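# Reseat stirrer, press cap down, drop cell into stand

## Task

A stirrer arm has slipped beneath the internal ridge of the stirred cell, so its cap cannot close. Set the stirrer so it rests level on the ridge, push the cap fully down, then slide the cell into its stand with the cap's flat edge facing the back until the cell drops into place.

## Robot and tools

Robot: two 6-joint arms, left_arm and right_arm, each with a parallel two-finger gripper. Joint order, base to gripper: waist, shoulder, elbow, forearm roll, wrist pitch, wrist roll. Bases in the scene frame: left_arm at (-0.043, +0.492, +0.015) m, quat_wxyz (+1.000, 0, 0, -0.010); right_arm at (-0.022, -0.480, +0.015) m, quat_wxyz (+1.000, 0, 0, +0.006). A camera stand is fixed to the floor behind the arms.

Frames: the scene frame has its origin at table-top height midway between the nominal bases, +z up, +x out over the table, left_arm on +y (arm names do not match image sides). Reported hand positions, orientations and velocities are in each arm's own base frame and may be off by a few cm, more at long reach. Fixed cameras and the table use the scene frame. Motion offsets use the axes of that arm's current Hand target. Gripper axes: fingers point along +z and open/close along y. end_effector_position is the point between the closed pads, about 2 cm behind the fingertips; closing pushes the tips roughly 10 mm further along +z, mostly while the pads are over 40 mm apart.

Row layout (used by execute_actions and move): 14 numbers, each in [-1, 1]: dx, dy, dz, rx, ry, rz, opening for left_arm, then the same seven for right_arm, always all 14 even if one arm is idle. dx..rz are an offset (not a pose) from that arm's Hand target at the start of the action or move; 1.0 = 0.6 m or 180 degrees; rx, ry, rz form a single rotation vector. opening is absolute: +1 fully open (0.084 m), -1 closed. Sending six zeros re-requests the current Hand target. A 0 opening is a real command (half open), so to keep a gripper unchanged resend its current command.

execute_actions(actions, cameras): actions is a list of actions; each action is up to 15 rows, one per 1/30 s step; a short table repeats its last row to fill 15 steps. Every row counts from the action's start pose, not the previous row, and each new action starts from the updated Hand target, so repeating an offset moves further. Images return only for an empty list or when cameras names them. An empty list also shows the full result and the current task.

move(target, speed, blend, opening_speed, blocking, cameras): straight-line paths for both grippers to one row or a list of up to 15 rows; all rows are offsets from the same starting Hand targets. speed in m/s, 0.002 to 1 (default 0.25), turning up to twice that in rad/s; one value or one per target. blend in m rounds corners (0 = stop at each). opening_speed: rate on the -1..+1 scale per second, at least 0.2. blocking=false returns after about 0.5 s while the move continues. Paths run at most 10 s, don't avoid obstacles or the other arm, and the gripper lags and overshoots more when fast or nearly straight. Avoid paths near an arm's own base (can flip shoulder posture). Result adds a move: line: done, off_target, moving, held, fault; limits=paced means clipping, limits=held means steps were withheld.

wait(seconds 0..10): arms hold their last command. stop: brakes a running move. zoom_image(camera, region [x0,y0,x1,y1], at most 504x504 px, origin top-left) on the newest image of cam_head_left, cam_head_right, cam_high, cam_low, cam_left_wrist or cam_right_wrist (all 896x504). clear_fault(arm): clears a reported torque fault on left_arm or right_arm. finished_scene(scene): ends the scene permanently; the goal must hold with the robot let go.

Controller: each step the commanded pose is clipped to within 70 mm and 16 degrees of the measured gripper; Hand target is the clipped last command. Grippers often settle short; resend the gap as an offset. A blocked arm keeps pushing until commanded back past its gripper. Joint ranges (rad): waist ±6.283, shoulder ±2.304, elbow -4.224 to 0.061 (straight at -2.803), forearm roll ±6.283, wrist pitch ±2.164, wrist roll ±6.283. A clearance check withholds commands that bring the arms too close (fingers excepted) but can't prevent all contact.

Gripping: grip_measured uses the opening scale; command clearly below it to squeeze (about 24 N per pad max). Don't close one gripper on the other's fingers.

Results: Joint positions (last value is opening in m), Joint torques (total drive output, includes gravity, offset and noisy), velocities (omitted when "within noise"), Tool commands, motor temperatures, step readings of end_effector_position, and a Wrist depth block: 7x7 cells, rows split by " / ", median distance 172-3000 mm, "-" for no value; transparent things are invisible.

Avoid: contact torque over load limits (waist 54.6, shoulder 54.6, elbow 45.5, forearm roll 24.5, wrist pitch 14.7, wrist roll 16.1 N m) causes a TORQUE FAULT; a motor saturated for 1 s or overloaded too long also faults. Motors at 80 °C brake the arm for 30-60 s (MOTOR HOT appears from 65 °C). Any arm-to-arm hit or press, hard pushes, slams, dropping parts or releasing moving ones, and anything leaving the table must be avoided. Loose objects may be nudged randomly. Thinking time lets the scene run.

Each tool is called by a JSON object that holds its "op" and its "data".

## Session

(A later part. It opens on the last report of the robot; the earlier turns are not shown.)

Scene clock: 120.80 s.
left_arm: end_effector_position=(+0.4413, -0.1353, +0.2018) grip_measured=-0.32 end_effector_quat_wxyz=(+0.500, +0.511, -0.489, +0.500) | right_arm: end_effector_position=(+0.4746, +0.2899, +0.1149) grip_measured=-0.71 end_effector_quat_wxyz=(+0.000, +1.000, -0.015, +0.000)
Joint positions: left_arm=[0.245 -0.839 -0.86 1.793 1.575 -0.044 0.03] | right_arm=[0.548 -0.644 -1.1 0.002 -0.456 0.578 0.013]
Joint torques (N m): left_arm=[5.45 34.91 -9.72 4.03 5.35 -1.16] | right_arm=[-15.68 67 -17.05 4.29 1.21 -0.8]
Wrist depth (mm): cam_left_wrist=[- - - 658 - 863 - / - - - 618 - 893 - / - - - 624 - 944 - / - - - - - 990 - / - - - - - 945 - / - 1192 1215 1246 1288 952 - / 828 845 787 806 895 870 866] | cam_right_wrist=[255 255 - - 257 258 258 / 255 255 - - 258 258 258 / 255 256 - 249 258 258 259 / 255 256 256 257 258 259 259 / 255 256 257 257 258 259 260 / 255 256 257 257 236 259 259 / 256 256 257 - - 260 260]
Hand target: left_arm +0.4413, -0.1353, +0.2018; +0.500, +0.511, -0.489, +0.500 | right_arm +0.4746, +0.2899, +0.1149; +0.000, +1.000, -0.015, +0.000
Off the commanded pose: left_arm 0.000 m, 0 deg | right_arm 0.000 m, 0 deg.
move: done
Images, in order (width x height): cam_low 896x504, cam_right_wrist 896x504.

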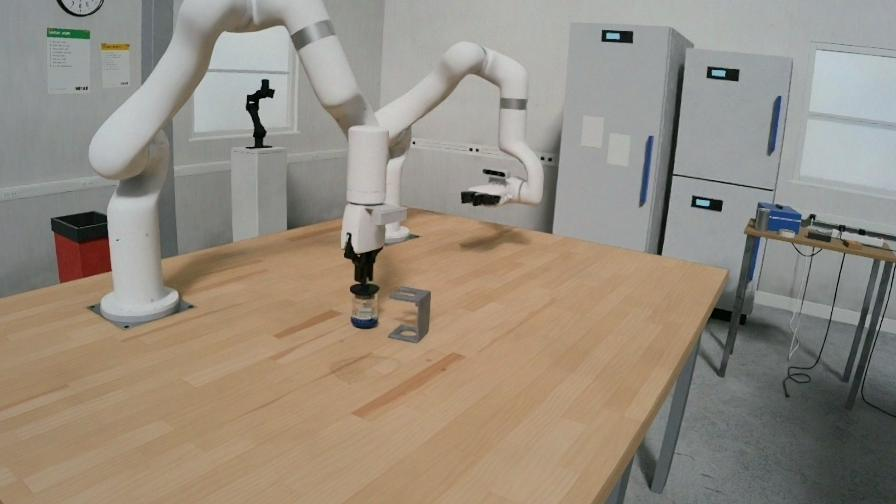

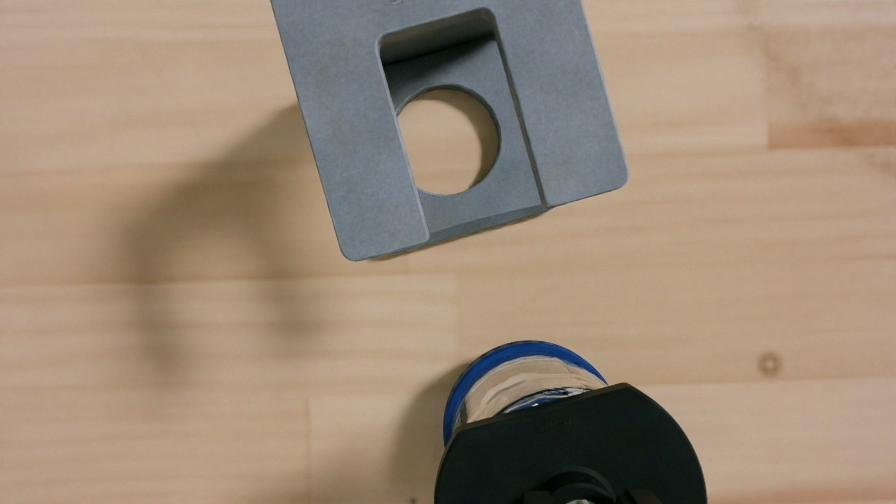

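{"op": "move", "data": {"target": [[0,0,0,0,0,0,-0.3,0.0172,-0.0063,0,0,0,0,-1],[0,0,0,0,0,0,-0.3,0.0976,-0.0283,0,0,0,0,-1]], "speed": [0.05,0.05], "cameras": ["cam_right_wrist","cam_low"]}}

{"op": "zoom_image", "data": {"camera": "cam_low", "region": [340, 250, 450, 360]}}

Scene clock: 125.93 s.
left_arm: end_effector_position=(+0.4413, -0.1353, +0.2018) grip_measured=-0.32 end_effector_quat_wxyz=(+0.500, +0.511, -0.489, +0.500) | right_arm: end_effector_position=(+0.5336, +0.3051, +0.1148) grip_measured=-0.71 end_effector_quat_wxyz=(+0.000, +1.000, -0.015, +0.000)
Joint positions: left_arm=[0.245 -0.839 -0.86 1.793 1.575 -0.044 0.03] | right_arm=[0.519 -0.755 -1.294 0.001 -0.54 0.549 0.013]
Joint torques (N m): left_arm=[4.39 36.16 -12.3 3.78 5.18 -1.1] | right_arm=[-15.86 52.45 -35.54 0.02 -0.94 -0.79]
Wrist depth (mm): cam_left_wrist=[- - - 652 880 - - / - - 613 572 - 887 - / - - 610 - - 940 - / - - 615 - - 998 - / - - 632 - - 943 - / - 1180 1205 1257 1285 941 - / 833 846 647 871 894 874 876] | cam_right_wrist=[254 254 255 256 257 257 258 / 255 255 255 256 257 258 258 / 255 255 256 - - 258 258 / 254 255 - - - 258 259 / 255 256 - 257 - 259 259 / 256 256 - 236 - 259 260 / 256 257 - - - 259 260]
Hand target: left_arm +0.4413, -0.1353, +0.2018; +0.500, +0.511, -0.489, +0.500 | right_arm +0.5336, +0.3051, +0.1148; +0.000, +1.000, -0.015, +0.000
Off the commanded pose: left_arm 0.000 m, 0 deg | right_arm 0.000 m, 0 deg.
move: done
Images, in order (width x height): cam_low 896x504, cam_right_wrist 896x504.

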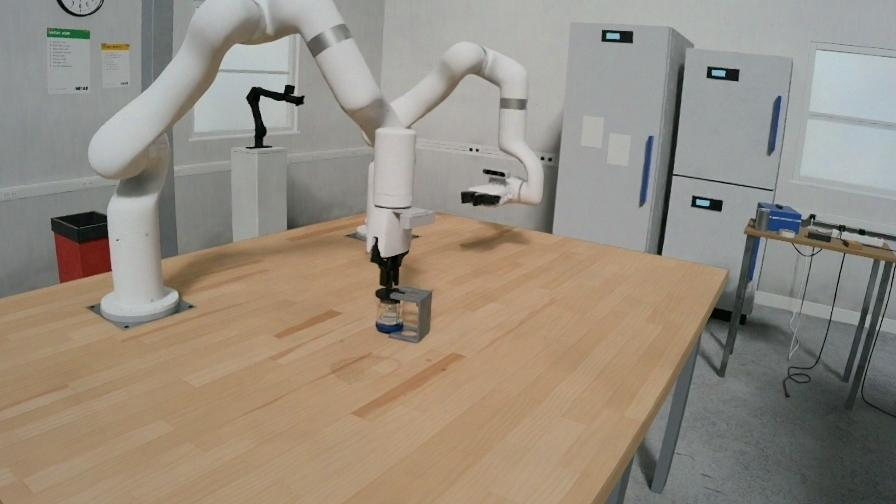

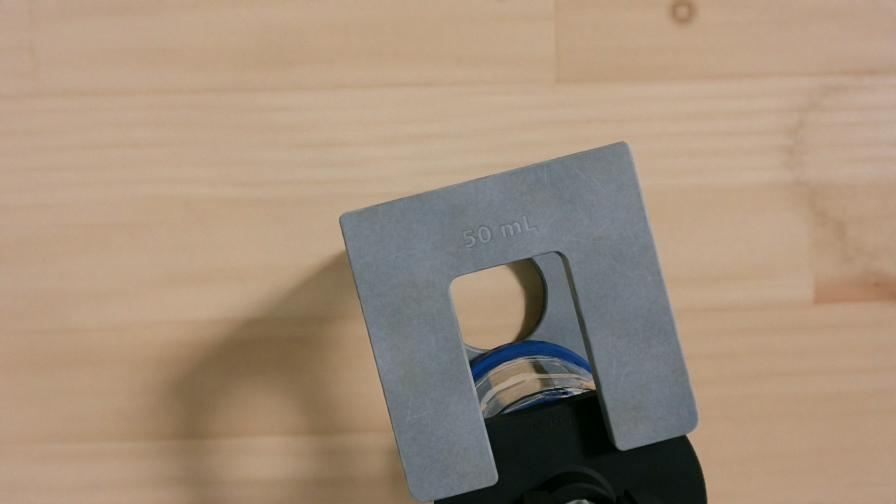

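Scaled by 4.582.

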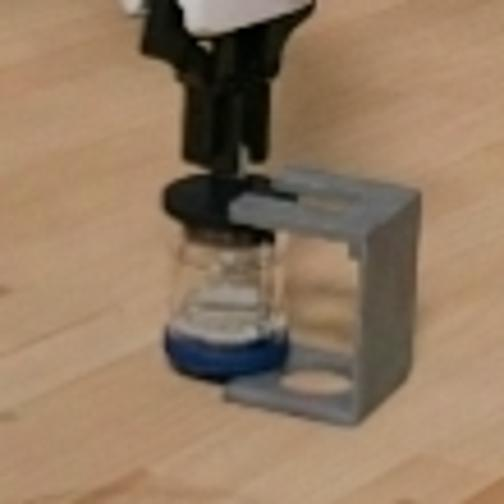

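{"op": "move", "data": {"target": [0,0,0,0,0,0,-0.3,0.0765,-0.0223,0,0,0,0,-1], "speed": 0.05, "cameras": ["cam_right_wrist","cam_low"]}}

{"op": "zoom_image", "data": {"camera": "cam_low", "region": [340, 250, 450, 360]}}

Scene clock: 127.67 s.
left_arm: end_effector_position=(+0.4413, -0.1353, +0.2018) grip_measured=-0.32 end_effector_quat_wxyz=(+0.500, +0.511, -0.489, +0.500) | right_arm: end_effector_position=(+0.5799, +0.3170, +0.1148) grip_measured=-0.71 end_effector_quat_wxyz=(+0.000, +1.000, -0.015, +0.000)
Joint positions: left_arm=[0.245 -0.839 -0.86 1.793 1.575 -0.044 0.03] | right_arm=[0.5 -0.851 -1.464 0.001 -0.614 0.53 0.013]
Joint torques (N m): left_arm=[5.02 36.86 -12.31 3.74 5.24 -1.17] | right_arm=[-15.78 57.68 -36.76 -2.22 -0.84 -0.56]
Wrist depth (mm): cam_left_wrist=[- - - 666 846 - - / - - 542 - - 871 - / - - 595 - - 932 - / - - 607 - - 1001 - / - - 622 - - 950 - / - 1186 1213 1239 1290 949 - / 827 841 730 878 901 874 875] | cam_right_wrist=[253 254 255 256 256 257 258 / 254 255 255 256 257 257 258 / 254 255 256 256 257 257 258 / 255 255 256 256 257 258 258 / 254 255 256 190 - 258 258 / 255 256 - - - 258 259 / 255 256 - - - 259 259]
Hand target: left_arm +0.4413, -0.1353, +0.2018; +0.500, +0.511, -0.489, +0.500 | right_arm +0.5799, +0.3170, +0.1148; +0.000, +1.000, -0.015, +0.000
Off the commanded pose: left_arm 0.000 m, 0 deg | right_arm 0.000 m, 0 deg.
move: done
Images, in order (width x height): cam_low 896x504, cam_right_wrist 896x504.

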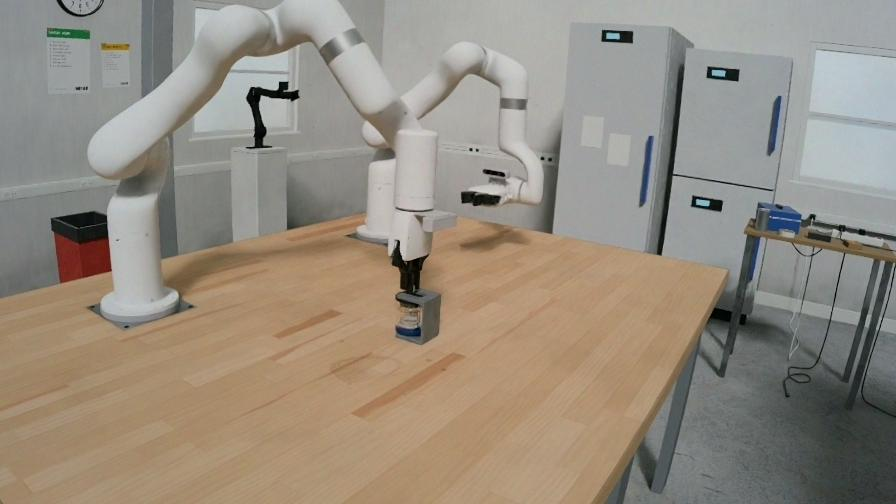

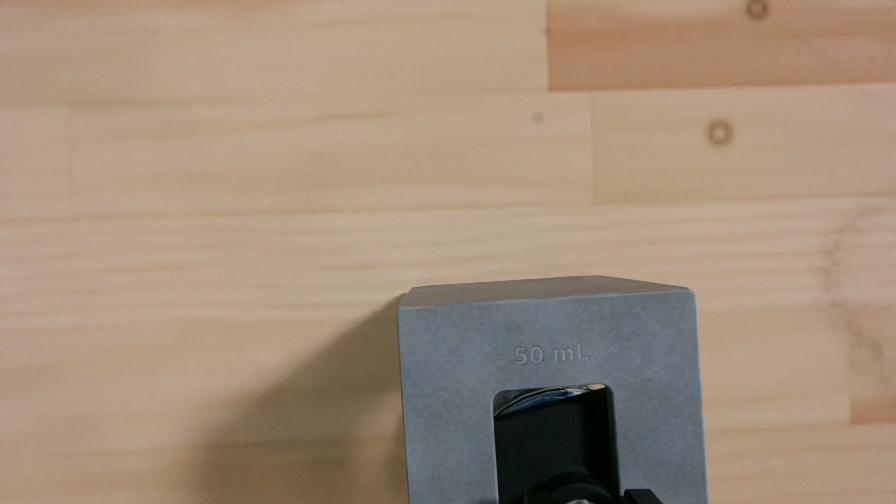

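Scaled by 4.582.

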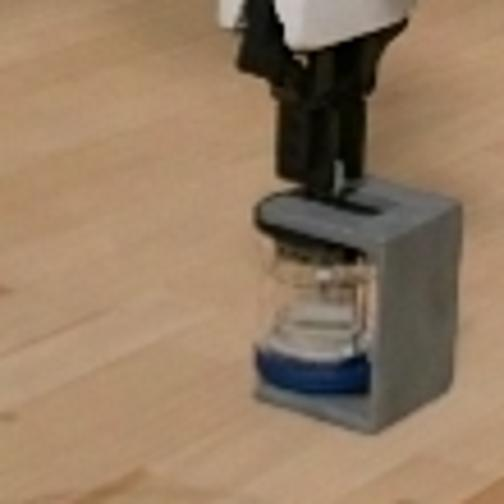

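{"op": "move", "data": {"target": [[0,0,0,0,0,0,-0.3,-0.005,-0.005,0,0,0,0,-1],[0,0,0,0,0,0,-0.3,-0.085,-0.002,0,0,0,0,-1]], "speed": 0.05, "cameras": ["cam_right_wrist","cam_low"]}}

{"op": "zoom_image", "data": {"camera": "cam_low", "region": [340, 250, 450, 360]}}

Scene clock: 130.30 s.
left_arm: end_effector_position=(+0.4413, -0.1353, +0.2018) grip_measured=-0.32 end_effector_quat_wxyz=(+0.500, +0.511, -0.489, +0.500) | right_arm: end_effector_position=(+0.5290, +0.3198, +0.1148) grip_measured=-0.71 end_effector_quat_wxyz=(+0.000, +1.000, -0.016, +0.000)
Joint positions: left_arm=[0.245 -0.839 -0.86 1.793 1.575 -0.044 0.03] | right_arm=[0.543 -0.762 -1.307 0.002 -0.545 0.573 0.013]
Joint torques (N m): left_arm=[5.9 35.64 -13.88 3.58 5.36 -1.11] | right_arm=[15.45 72.83 -19.45 0.51 1.16 0.72]
Wrist depth (mm): cam_left_wrist=[- - - 631 - - - / - - 601 556 - 872 - / - - 602 - - 930 - / - - 602 - - 998 - / - - 593 - - 948 - / - 1190 1203 1260 1288 946 - / 832 845 659 872 889 866 876] | cam_right_wrist=[254 255 255 256 256 257 258 / 254 255 255 256 257 258 258 / 255 255 256 256 257 258 259 / 254 255 256 257 257 258 259 / 255 255 257 193 - 258 259 / 255 255 - - - 259 259 / 255 256 - - - 259 260]
Hand target: left_arm +0.4413, -0.1353, +0.2018; +0.500, +0.511, -0.489, +0.500 | right_arm +0.5290, +0.3198, +0.1148; +0.000, +1.000, -0.015, +0.000
Off the commanded pose: left_arm 0.000 m, 0 deg | right_arm 0.000 m, 0 deg.
move: done
Images, in order (width x height): cam_low 896x504, cam_right_wrist 896x504.

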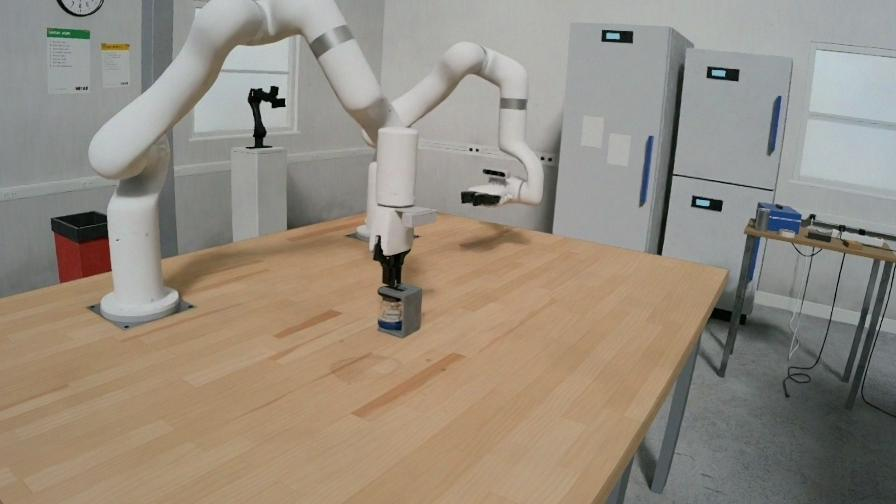

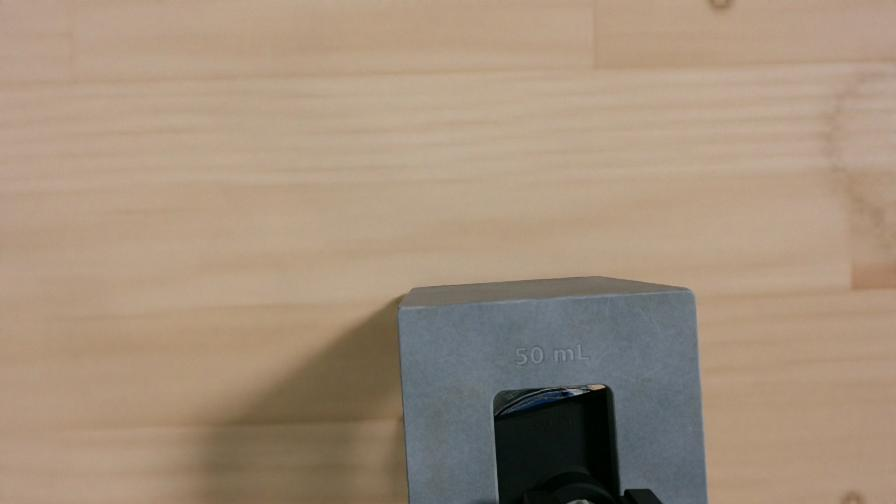

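Scaled by 4.582.

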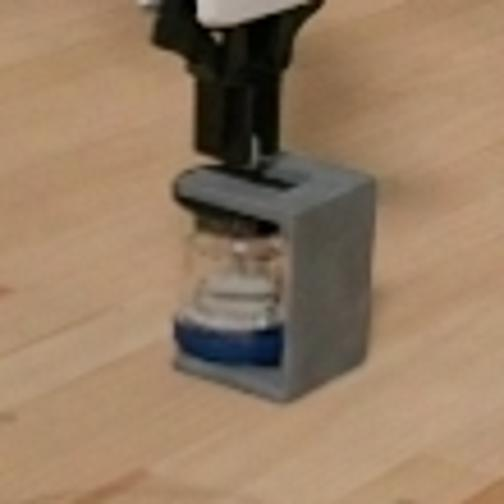

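{"op": "move", "data": {"target": [0,0,0,0,0,0,-0.3,0,0,0.0017,0,0,0,-1], "speed": 0.02}}

{"op": "move", "data": {"target": [0,0,0,0,0,0,-0.3,-0.015,-0.003,0,0,0,0,-1], "speed": 0.04, "cameras": ["cam_right_wrist","cam_low"]}}

{"op": "zoom_image", "data": {"camera": "cam_low", "region": [360, 270, 430, 340]}}

{"op": "zoom_image", "data": {"camera": "cam_right_wrist", "region": [460, 370, 700, 504]}}

Scene clock: 131.67 s.
left_arm: end_effector_position=(+0.4413, -0.1353, +0.2018) grip_measured=-0.32 end_effector_quat_wxyz=(+0.500, +0.511, -0.489, +0.500) | right_arm: end_effector_position=(+0.5290, +0.3198, +0.1138) grip_measured=-0.71 end_effector_quat_wxyz=(+0.000, +1.000, -0.015, +0.000)
Joint positions: left_arm=[0.245 -0.839 -0.86 1.793 1.575 -0.044 0.03] | right_arm=[0.543 -0.764 -1.307 0.001 -0.543 0.573 0.013]
Joint torques (N m): left_arm=[6.45 37.2 -14.55 4.07 5.29 -1.05] | right_arm=[15.99 50.36 -21.37 -2.97 1.26 0.77]
Wrist depth (mm): cam_left_wrist=[- - - 629 - - - / - - 601 555 - 877 - / - - 601 - - 931 - / - - 597 - - 985 - / - - 595 - - 949 - / - 1194 1222 1244 1281 941 - / 831 847 656 878 901 869 876] | cam_right_wrist=[253 253 254 255 255 256 257 / 253 254 255 255 256 257 257 / 254 254 255 255 256 257 258 / 254 254 255 256 257 257 258 / 254 254 255 194 - 258 258 / 254 255 - - - 258 258 / 254 255 - - - 258 259]
Hand target: left_arm +0.4413, -0.1353, +0.2018; +0.500, +0.511, -0.489, +0.500 | right_arm +0.5290, +0.3198, +0.1138; +0.000, +1.000, -0.015, +0.000
Off the commanded pose: left_arm 0.000 m, 0 deg | right_arm 0.000 m, 0 deg.
move: done

Scene clock: 132.47 s.
left_arm: end_effector_position=(+0.4413, -0.1353, +0.2018) grip_measured=-0.32 end_effector_quat_wxyz=(+0.500, +0.511, -0.489, +0.500) | right_arm: end_effector_position=(+0.5201, +0.3219, +0.1138) grip_measured=-0.71 end_effector_quat_wxyz=(+0.000, +1.000, -0.015, +0.000)
Joint positions: left_arm=[0.245 -0.839 -0.86 1.793 1.575 -0.044 0.03] | right_arm=[0.554 -0.751 -1.284 0.001 -0.533 0.584 0.013]
Joint torques (N m): left_arm=[5.05 36.38 -15.55 3.52 5.2 -1.05] | right_arm=[14.58 73.12 -18.08 0.84 1.13 0.76]
Wrist depth (mm): cam_left_wrist=[- - - 633 - - - / - - 614 550 - 879 - / - - 612 - - 934 - / - - 608 - - 998 - / - - - - - 949 - / - 1180 1196 1253 1302 941 - / 837 846 660 809 895 866 871] | cam_right_wrist=[253 253 254 255 256 256 257 / 253 254 255 255 256 256 257 / 253 254 255 255 256 257 258 / 254 255 255 256 256 257 258 / 253 255 - - - 257 258 / 254 255 256 - - 258 258 / 255 255 256 - - 258 259]
Hand target: left_arm +0.4413, -0.1353, +0.2018; +0.500, +0.511, -0.489, +0.500 | right_arm +0.5200, +0.3219, +0.1138; +0.000, +1.000, -0.015, +0.000
Off the commanded pose: left_arm 0.000 m, 0 deg | right_arm 0.000 m, 0 deg.
move: done
Images, in order (width x height): cam_low 896x504, cam_right_wrist 896x504.

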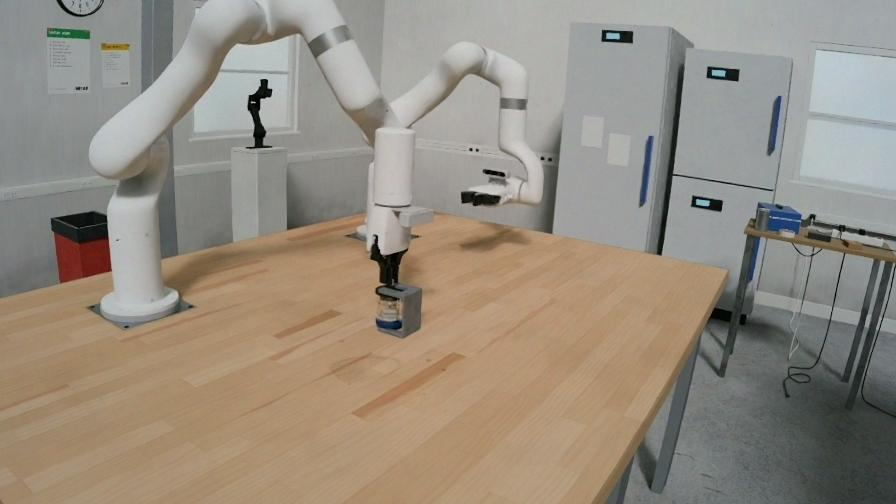

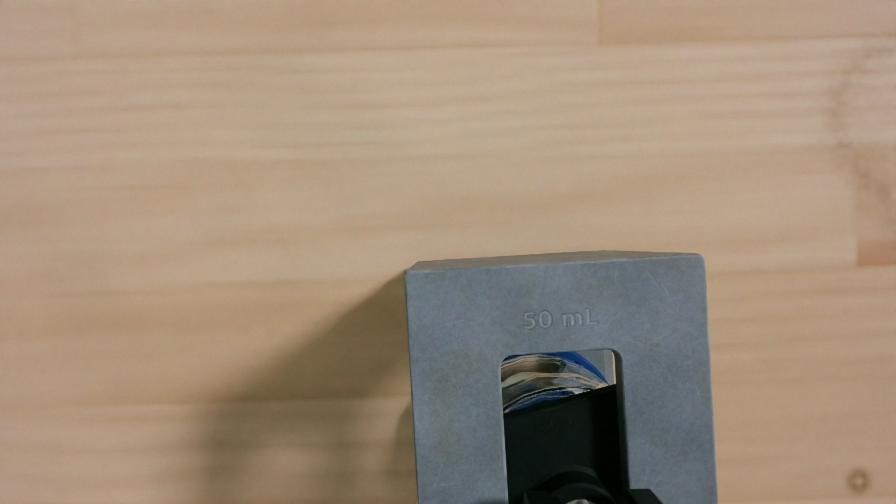

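Scaled by 7.200.

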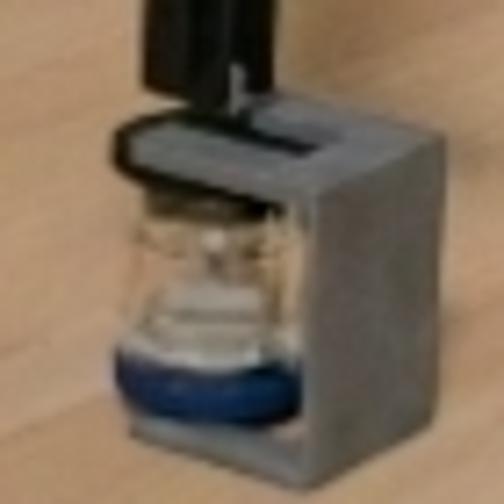

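Scaled by 2.100.

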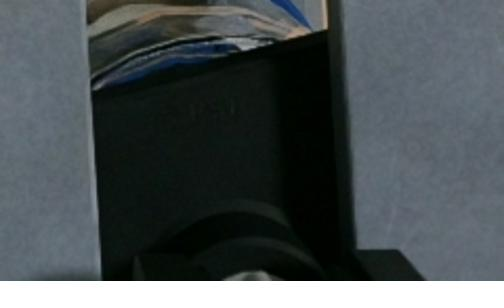

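{"op": "move", "data": {"target": [[0,0,0,0,0,0,-0.3,-0.013,-0.0033,0,0,0,0,-1],[0,0,0,0,0,0,-0.3,-0.013,-0.0033,0,0,0,0.071,-1]], "speed": [0.04,0.15], "cameras": ["cam_right_wrist","cam_low"]}}

{"op": "zoom_image", "data": {"camera": "cam_right_wrist", "region": [400, 200, 704, 504]}}

Scene clock: 135.07 s.
left_arm: end_effector_position=(+0.4413, -0.1353, +0.2018) grip_measured=-0.32 end_effector_quat_wxyz=(+0.500, +0.511, -0.489, +0.500) | right_arm: end_effector_position=(+0.5123, +0.3240, +0.1138) grip_measured=-0.71 end_effector_quat_wxyz=(+0.000, +0.992, -0.127, +0.000)
Joint positions: left_arm=[0.245 -0.839 -0.86 1.793 1.575 -0.044 0.03] | right_arm=[0.564 -0.74 -1.265 0.002 -0.525 0.816 0.013]
Joint torques (N m): left_arm=[6.44 35.87 -16.05 3.93 5.04 -1.11] | right_arm=[16.47 69.82 -21 -2.83 0.92 0.9]
Wrist depth (mm): cam_left_wrist=[- - - 626 - - - / - - - 558 - 880 - / - - - 600 - 925 - / - - - - - 992 - / - - - - - 941 - / - 1186 1069 1253 1295 944 - / 829 844 656 809 900 864 876] | cam_right_wrist=[253 253 254 255 256 257 257 / 253 254 255 255 256 256 258 / 253 254 255 256 256 257 258 / 254 254 255 - - 257 258 / 254 254 - - - 258 258 / 254 255 - 236 - 258 259 / 254 255 - - - 259 259]
Hand target: left_arm +0.4413, -0.1353, +0.2018; +0.500, +0.511, -0.489, +0.500 | right_arm +0.5123, +0.3241, +0.1138; +0.000, +0.992, -0.127, +0.000
Off the commanded pose: left_arm 0.000 m, 0 deg | right_arm 0.000 m, 0 deg.
move: done
Images, in order (width x height): cam_low 896x504, cam_right_wrist 896x504.

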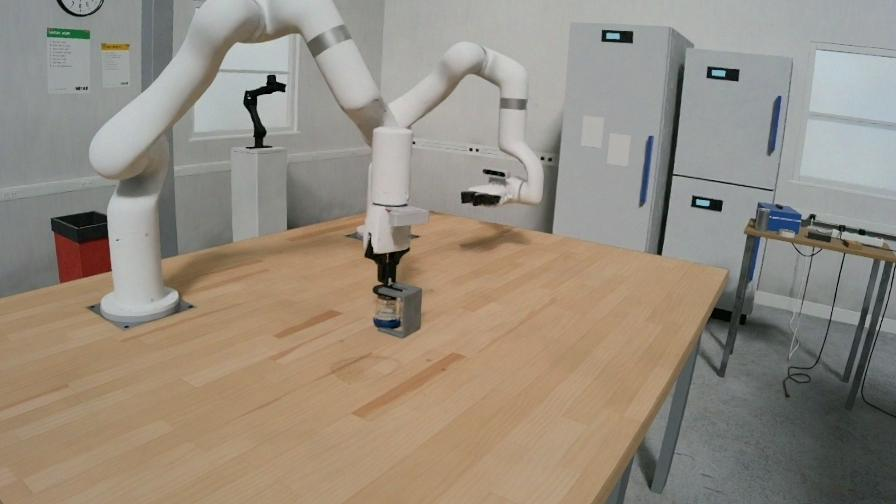

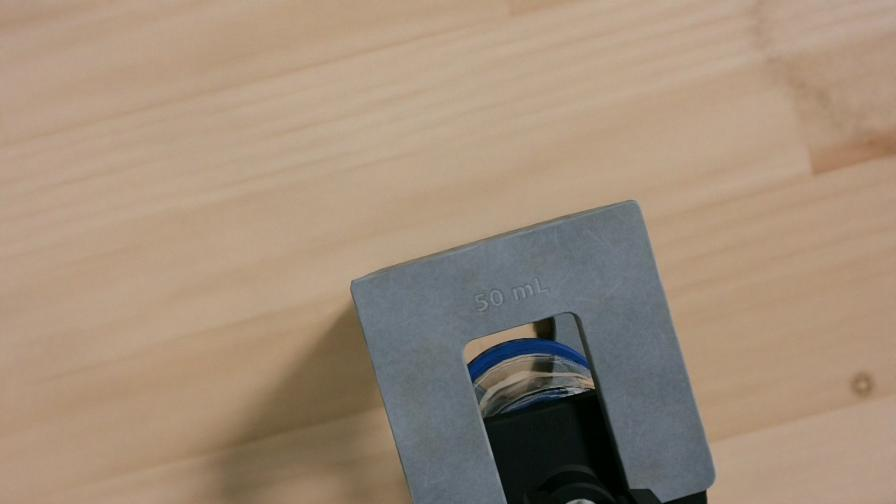

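Scaled by 1.658.

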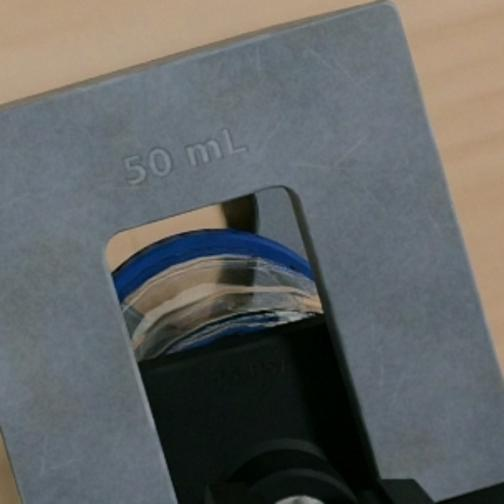

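{"op": "move", "data": {"target": [0,0,0,0,0,0,-0.3,0.0515,-0.014,0,0,0,0,-1], "speed": 0.04, "cameras": ["cam_right_wrist","cam_low"]}}

{"op": "zoom_image", "data": {"camera": "cam_low", "region": [370, 270, 440, 340]}}

{"op": "zoom_image", "data": {"camera": "cam_right_wrist", "region": [460, 370, 700, 504]}}

Scene clock: 136.73 s.
left_arm: end_effector_position=(+0.4413, -0.1353, +0.2018) grip_measured=-0.32 end_effector_quat_wxyz=(+0.500, +0.511, -0.489, +0.500) | right_arm: end_effector_position=(+0.5443, +0.3245, +0.1138) grip_measured=-0.71 end_effector_quat_wxyz=(+0.000, +0.992, -0.127, +0.000)
Joint positions: left_arm=[0.245 -0.839 -0.86 1.793 1.575 -0.044 0.03] | right_arm=[0.537 -0.795 -1.362 0.001 -0.568 0.79 0.013]
Joint torques (N m): left_arm=[4.71 35.41 -16.44 4.03 5.07 -1.02] | right_arm=[-15.84 51.61 -35.18 -0.18 -0.88 -0.68]
Wrist depth (mm): cam_left_wrist=[- - - 640 859 - - / - - 587 568 - 884 - / - - 589 - - 929 - / - - 592 - - 994 - / - - 590 - - 949 - / - 1188 1077 1244 1295 944 - / 826 845 658 878 894 874 875] | cam_right_wrist=[253 254 254 255 256 256 257 / 252 254 254 255 256 257 257 / 253 254 255 255 256 257 258 / 254 254 255 256 256 257 258 / 254 254 255 256 238 257 258 / 254 255 255 193 - 258 259 / 254 255 - - - 258 259]
Hand target: left_arm +0.4413, -0.1353, +0.2018; +0.500, +0.511, -0.489, +0.500 | right_arm +0.5443, +0.3245, +0.1138; +0.000, +0.992, -0.127, +0.000
Off the commanded pose: left_arm 0.000 m, 0 deg | right_arm 0.000 m, 0 deg.
move: done
Images, in order (width x height): cam_low 896x504, cam_right_wrist 896x504.

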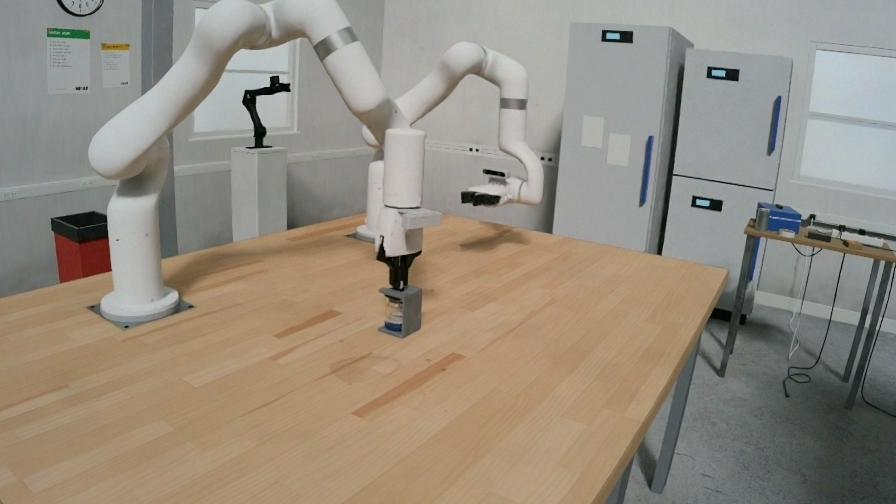

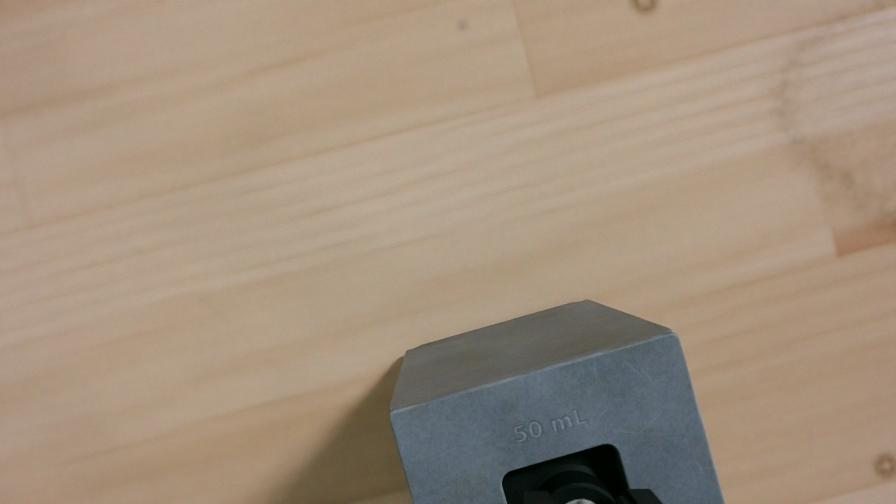

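Scaled by 7.200.

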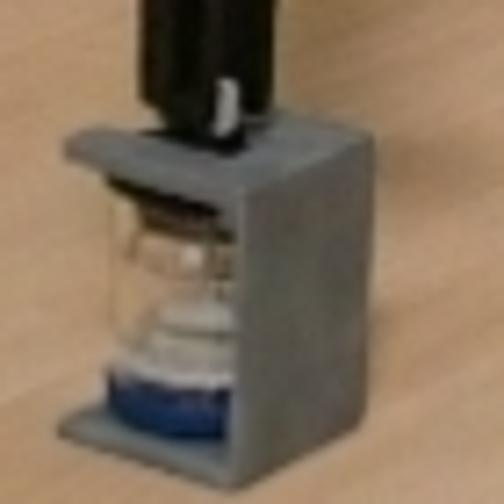

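Scaled by 2.100.

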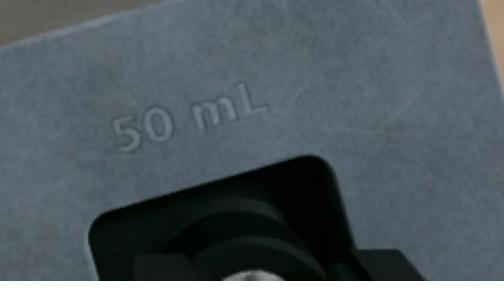

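{"op": "move", "data": {"target": [0,0,0,0,0,0,-0.3,0.0073,-0.002,0,0,0,0,-1], "speed": 0.03}}

{"op": "move", "data": {"target": [0,0,0,0,0,0,-0.3,0,0,0.0045,0,0,0,-1], "speed": 0.015, "cameras": ["cam_right_wrist"]}}

Scene clock: 137.77 s.
left_arm: end_effector_position=(+0.4413, -0.1353, +0.2018) grip_measured=-0.32 end_effector_quat_wxyz=(+0.500, +0.511, -0.489, +0.500) | right_arm: end_effector_position=(+0.5488, +0.3245, +0.1138) grip_measured=-0.71 end_effector_quat_wxyz=(+0.000, +0.992, -0.127, +0.000)
Joint positions: left_arm=[0.245 -0.839 -0.86 1.793 1.575 -0.044 0.03] | right_arm=[0.534 -0.803 -1.377 0.001 -0.574 0.787 0.013]
Joint torques (N m): left_arm=[5.65 36.9 -17.23 4.32 5.21 -1.2] | right_arm=[-16 53.56 -35.46 4.2 -0.89 -0.71]
Wrist depth (mm): cam_left_wrist=[- - - 631 859 - - / - - 586 573 - 882 - / - - 588 - - 929 - / - - 599 - - 1000 - / - - 598 - - 941 - / - 1188 1067 1262 1269 944 - / 831 846 642 875 894 877 870] | cam_right_wrist=[252 254 254 255 255 256 257 / 253 253 254 255 256 256 258 / 253 254 255 255 256 257 258 / 253 254 255 255 256 258 258 / 254 255 255 256 256 257 258 / 254 255 255 197 - 258 258 / 254 255 - - - 258 259]
Hand target: left_arm +0.4413, -0.1353, +0.2018; +0.500, +0.511, -0.489, +0.500 | right_arm +0.5489, +0.3245, +0.1138; +0.000, +0.992, -0.127, +0.000
Off the commanded pose: left_arm 0.000 m, 0 deg | right_arm 0.000 m, 0 deg.
move: done

Scene clock: 138.47 s.
left_arm: end_effector_position=(+0.4413, -0.1353, +0.2018) grip_measured=-0.32 end_effector_quat_wxyz=(+0.500, +0.511, -0.489, +0.500) | right_arm: end_effector_position=(+0.5489, +0.3245, +0.1112) grip_measured=-0.71 end_effector_quat_wxyz=(+0.000, +0.992, -0.127, +0.000)
Joint positions: left_arm=[0.245 -0.839 -0.86 1.793 1.575 -0.044 0.03] | right_arm=[0.534 -0.808 -1.377 0.001 -0.57 0.787 0.013]
Joint torques (N m): left_arm=[3.4 37.15 -17.42 4.05 5.3 -1.14] | right_arm=[-16.7 52.65 -35.24 4.55 1.04 -0.68]
Wrist depth (mm): cam_left_wrist=[- - - 637 857 - - / - - 587 578 - 882 - / - - 588 - - 921 - / - - 600 - - 1003 - / - - 599 - - 944 - / - 1192 1058 1257 1276 945 - / 833 841 630 878 899 868 874] | cam_right_wrist=[250 251 252 252 253 254 254 / 250 251 252 253 254 254 255 / 250 251 252 253 254 254 255 / 251 251 252 253 254 254 255 / 251 252 252 253 254 255 256 / 251 252 253 197 - 255 256 / 251 252 - - - 256 256]
Hand target: left_arm +0.4413, -0.1353, +0.2018; +0.500, +0.511, -0.489, +0.500 | right_arm +0.5489, +0.3245, +0.1111; +0.000, +0.992, -0.127, +0.000
Off the commanded pose: left_arm 0.000 m, 0 deg | right_arm 0.000 m, 0 deg.
move: done
Images, in order (width x height): cam_right_wrist 896x504.

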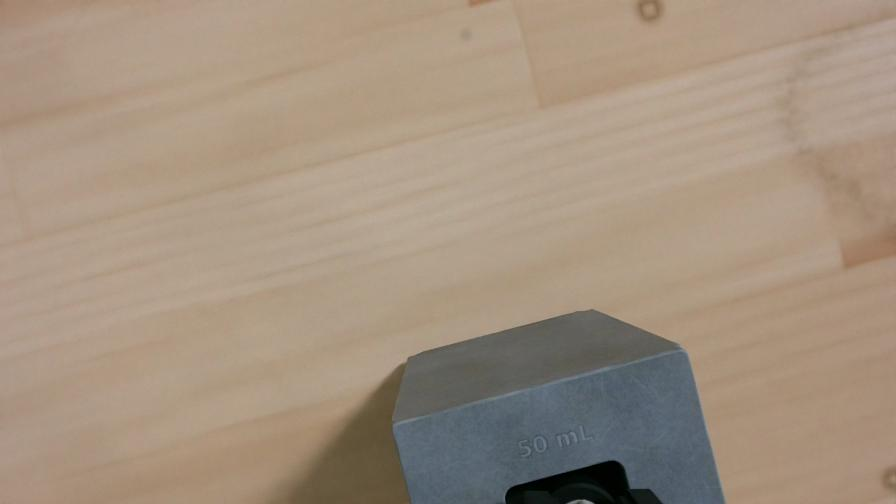

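{"op": "move", "data": {"target": [0,0,0,0,0,0,-0.3,0,0,0.003,0,0,0,-1], "speed": 0.015}}

{"op": "move", "data": {"target": [0,0,0,0,0,0,-0.3,0,0,0.003,0,0,0,-1], "speed": 0.015, "cameras": ["cam_low","cam_right_wrist"]}}

{"op": "zoom_image", "data": {"camera": "cam_low", "region": [370, 270, 440, 340]}}

Scene clock: 139.57 s.
left_arm: end_effector_position=(+0.4413, -0.1353, +0.2018) grip_measured=-0.32 end_effector_quat_wxyz=(+0.500, +0.511, -0.489, +0.500) | right_arm: end_effector_position=(+0.5490, +0.3246, +0.1095) grip_measured=-0.71 end_effector_quat_wxyz=(+0.000, +0.992, -0.127, +0.000)
Joint positions: left_arm=[0.245 -0.839 -0.86 1.793 1.575 -0.044 0.03] | right_arm=[0.534 -0.81 -1.377 0.001 -0.567 0.787 0.013]
Joint torques (N m): left_arm=[5.13 36.08 -17.13 3.82 5.09 -1.18] | right_arm=[-13.93 20.02 -17.25 3.13 2.24 -0.68]
Wrist depth (mm): cam_left_wrist=[- - - 641 856 - - / - - 587 575 - 881 - / - - 587 - - 927 - / - - 599 - - 991 - / - - 600 - - 950 - / - 1194 1061 1255 1285 945 - / 833 847 644 876 897 874 871] | cam_right_wrist=[249 250 250 251 252 253 253 / 249 250 251 251 252 253 254 / 250 250 251 252 252 253 253 / 250 250 251 252 253 253 254 / 250 251 251 252 252 254 254 / 250 251 252 198 - 254 255 / 250 251 - - - 255 255]
Hand target: left_arm +0.4413, -0.1353, +0.2018; +0.500, +0.511, -0.489, +0.500 | right_arm +0.5489, +0.3245, +0.1093; +0.000, +0.992, -0.127, +0.000
Off the commanded pose: left_arm 0.000 m, 0 deg | right_arm 0.000 m, 0 deg.
move: done

Scene clock: 140.27 s.
left_arm: end_effector_position=(+0.4413, -0.1353, +0.2018) grip_measured=-0.32 end_effector_quat_wxyz=(+0.500, +0.511, -0.489, +0.500) | right_arm: end_effector_position=(+0.5490, +0.3246, +0.1078) grip_measured=-0.71 end_effector_quat_wxyz=(+0.000, +0.992, -0.127, +0.000)
Joint positions: left_arm=[0.245 -0.839 -0.86 1.793 1.575 -0.044 0.03] | right_arm=[0.534 -0.813 -1.377 0.001 -0.564 0.787 0.013]
Joint torques (N m): left_arm=[4.86 35.04 -17.64 3.42 5.28 -1.13] | right_arm=[-11.86 16.91 -3.94 2.01 2.45 -0.76]
Wrist depth (mm): cam_left_wrist=[- - - 643 854 - - / - - 589 576 - 881 - / - - 587 - - 926 - / - - 601 - - 994 - / - - 601 - - 949 - / - 1188 1063 1260 1276 941 - / 831 845 646 884 897 865 876] | cam_right_wrist=[247 248 249 250 250 251 252 / 248 248 249 250 251 252 252 / 248 249 249 250 251 252 252 / 248 249 250 250 251 252 252 / 248 249 250 250 251 252 252 / 249 249 250 199 - 252 253 / 249 250 - - - 252 253]
Hand target: left_arm +0.4413, -0.1353, +0.2018; +0.500, +0.511, -0.489, +0.500 | right_arm +0.5489, +0.3245, +0.1075; +0.000, +0.992, -0.127, +0.000
Off the commanded pose: left_arm 0.000 m, 0 deg | right_arm 0.000 m, 0 deg.
move: done
Images, in order (width x height): cam_low 896x504, cam_right_wrist 896x504.

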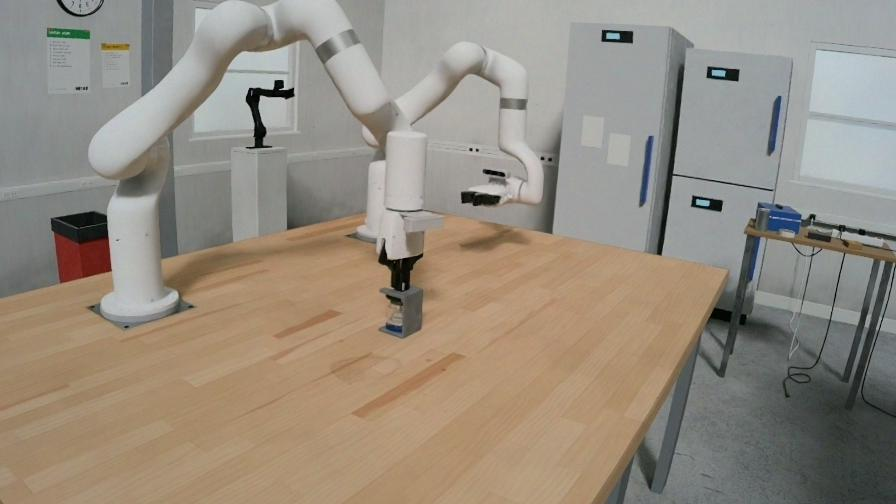

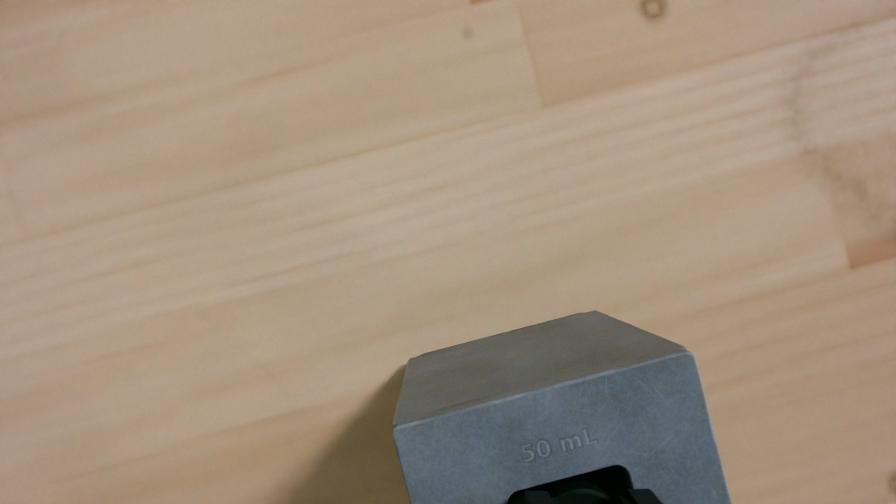

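Scaled by 7.200.

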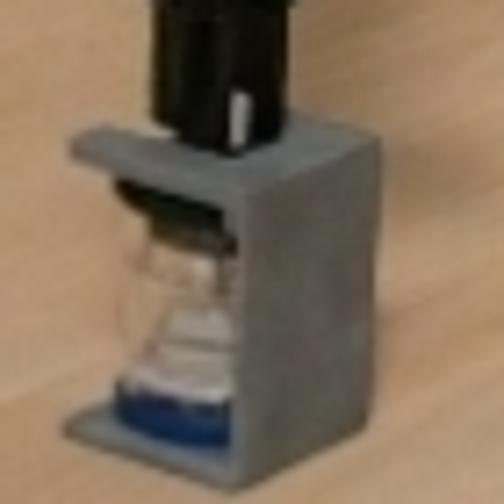

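{"op": "move", "data": {"target": [0,0,0,0,0,0,-0.3,0,0,-0.0015,0,0,0,-1], "speed": 0.02}}

{"op": "move", "data": {"target": [0,0,0,0,0,0,-0.3,0,0,0,0,0,0,-0.45], "opening_speed": 0.5}}

{"op": "move", "data": {"target": [[0,0,0,0,0,0,-0.3,0,0,-0.05,0,0,0,-0.4],[0,0,0,0,0,0,-0.3,-0.1,0,-0.13,0,0,0,-0.3]], "speed": 0.1, "cameras": ["cam_low","cam_right_wrist","cam_high"]}}

{"op": "zoom_image", "data": {"camera": "cam_low", "region": [370, 270, 440, 340]}}

Scene clock: 142.20 s.
left_arm: end_effector_position=(+0.4413, -0.1353, +0.2018) grip_measured=-0.32 end_effector_quat_wxyz=(+0.500, +0.511, -0.489, +0.500) | right_arm: end_effector_position=(+0.5488, +0.3245, +0.1083) grip_measured=-0.71 end_effector_quat_wxyz=(+0.000, +0.992, -0.127, +0.000)
Joint positions: left_arm=[0.245 -0.839 -0.86 1.793 1.575 -0.044 0.03] | right_arm=[0.534 -0.812 -1.377 0.001 -0.565 0.787 0.013]
Joint torques (N m): left_arm=[5.37 36.01 -17.27 3.51 5.27 -1.11] | right_arm=[-7.73 56.47 -10.19 -1.27 -0.64 -0.59]
Wrist depth (mm): cam_left_wrist=[- - - 640 857 - - / - - 585 578 - 879 - / - - 588 - - 929 - / - - 596 - - 1007 - / - - 599 - - 945 - / - 1178 1067 1253 1307 940 - / 832 849 643 881 896 868 866] | cam_right_wrist=[248 249 249 250 250 251 252 / 248 249 249 250 251 251 252 / 248 249 249 250 251 252 252 / 248 249 249 250 251 252 253 / 248 249 250 250 251 252 252 / 249 249 250 198 - 252 253 / 249 250 - - - 253 253]
Hand target: left_arm +0.4413, -0.1353, +0.2018; +0.500, +0.511, -0.489, +0.500 | right_arm +0.5489, +0.3245, +0.1084; +0.000, +0.992, -0.127, +0.000
Off the commanded pose: left_arm 0.000 m, 0 deg | right_arm 0.000 m, 0 deg.
move: done

Scene clock: 143.60 s.
left_arm: end_effector_position=(+0.4413, -0.1353, +0.2018) grip_measured=-0.32 end_effector_quat_wxyz=(+0.500, +0.511, -0.489, +0.500) | right_arm: end_effector_position=(+0.5488, +0.3245, +0.1084) grip_measured=-0.47 end_effector_quat_wxyz=(+0.000, +0.992, -0.127, +0.000)
Joint positions: left_arm=[0.245 -0.839 -0.86 1.793 1.575 -0.044 0.03] | right_arm=[0.534 -0.812 -1.377 0.001 -0.566 0.787 0.024]
Joint torques (N m): left_arm=[4.44 35.57 -17.67 4.03 5.33 -1.06] | right_arm=[-4.71 62.71 -34.87 -1.97 -0.83 -0.59]
Wrist depth (mm): cam_left_wrist=[- - - 641 862 - - / - - 585 577 - 880 - / - - 585 - - 916 - / - - 601 - - 995 - / - - 600 - - 946 - / - 1188 1061 1255 1295 944 - / 827 849 645 884 899 871 870] | cam_right_wrist=[247 248 249 250 250 251 252 / 248 249 249 250 250 251 252 / 248 249 250 250 251 252 252 / 248 249 250 250 250 252 253 / 248 249 249 250 250 252 252 / 248 250 250 197 - 252 252 / 248 250 - - - 253 253]
Hand target: left_arm +0.4413, -0.1353, +0.2018; +0.500, +0.511, -0.489, +0.500 | right_arm +0.5489, +0.3245, +0.1084; +0.000, +0.992, -0.127, +0.000
Off the commanded pose: left_arm 0.000 m, 0 deg | right_arm 0.000 m, 0 deg.
move: done

Scene clock: 146.07 s.
left_arm: end_effector_position=(+0.4413, -0.1353, +0.2018) grip_measured=-0.32 end_effector_quat_wxyz=(+0.500, +0.511, -0.489, +0.500) | right_arm: end_effector_position=(+0.4908, +0.3396, +0.1865) grip_measured=-0.32 end_effector_quat_wxyz=(+0.000, +0.992, -0.127, +0.000)
Joint positions: left_arm=[0.245 -0.839 -0.86 1.793 1.575 -0.044 0.03] | right_arm=[0.605 -0.608 -1.246 0.001 -0.638 0.858 0.03]
Joint torques (N m): left_arm=[4.97 36.7 -17.85 3.43 5.3 -1.12] | right_arm=[16.28 66.84 -18.83 -2.5 -0.97 0.73]
Wrist depth (mm): cam_left_wrist=[- - - 526 - 853 - / - - - 576 - 895 - / - - - - - 950 - / - - - - - 992 - / - - - - - 949 - / - 1186 1217 1248 1297 941 - / 827 839 643 878 902 872 872] | cam_right_wrist=[325 326 327 328 329 330 331 / 326 326 327 328 329 331 331 / 325 327 328 230 231 331 332 / 326 327 328 230 231 330 331 / 326 327 328 231 242 331 332 / 327 327 328 329 330 331 332 / 326 328 329 330 331 331 332]
Hand target: left_arm +0.4413, -0.1353, +0.2018; +0.500, +0.511, -0.489, +0.500 | right_arm +0.4908, +0.3396, +0.1865; +0.000, +0.992, -0.127, +0.000
Off the commanded pose: left_arm 0.000 m, 0 deg | right_arm 0.000 m, 0 deg.
move: done
Images, in order (width x height): cam_high 896x504, cam_low 896x504, cam_right_wrist 896x504.

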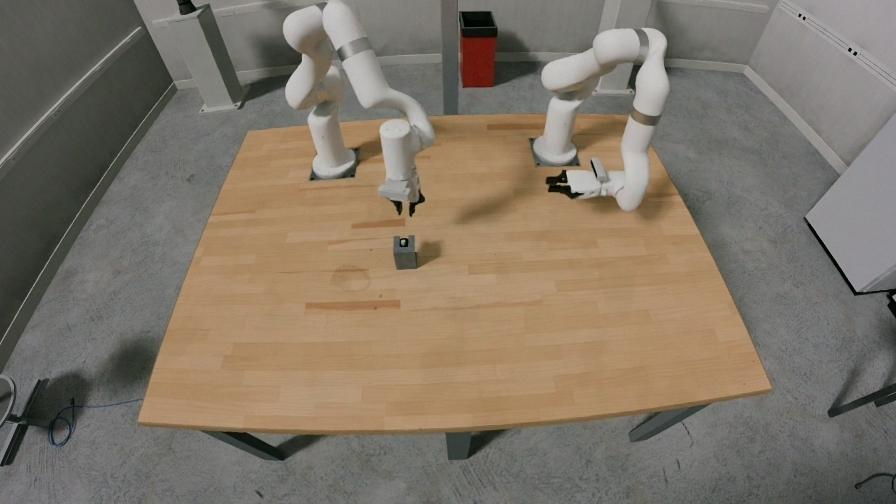

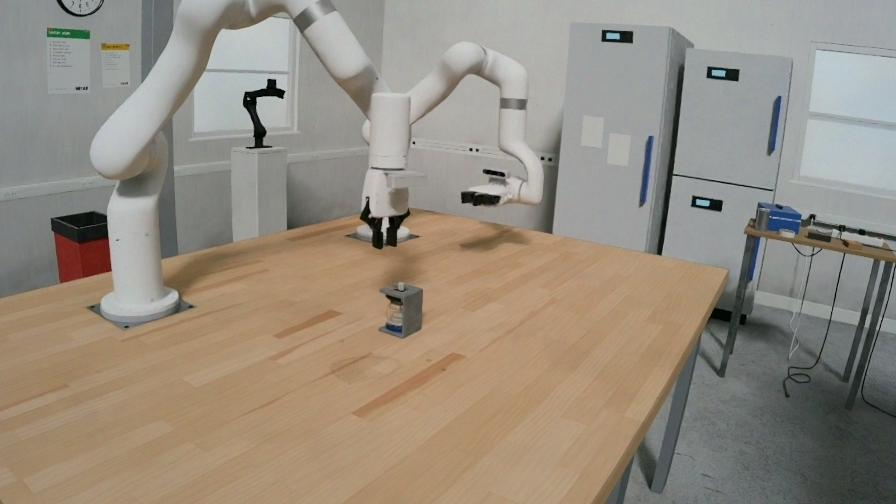

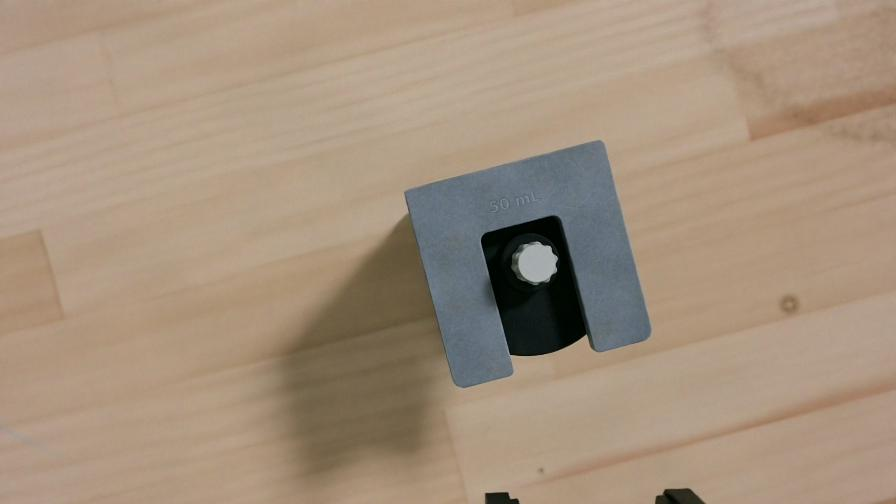

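Scaled by 7.200.

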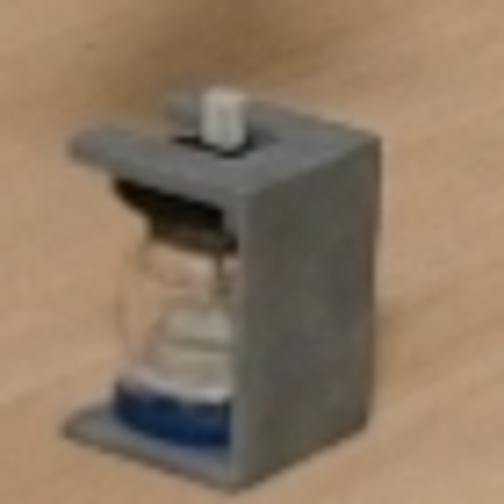

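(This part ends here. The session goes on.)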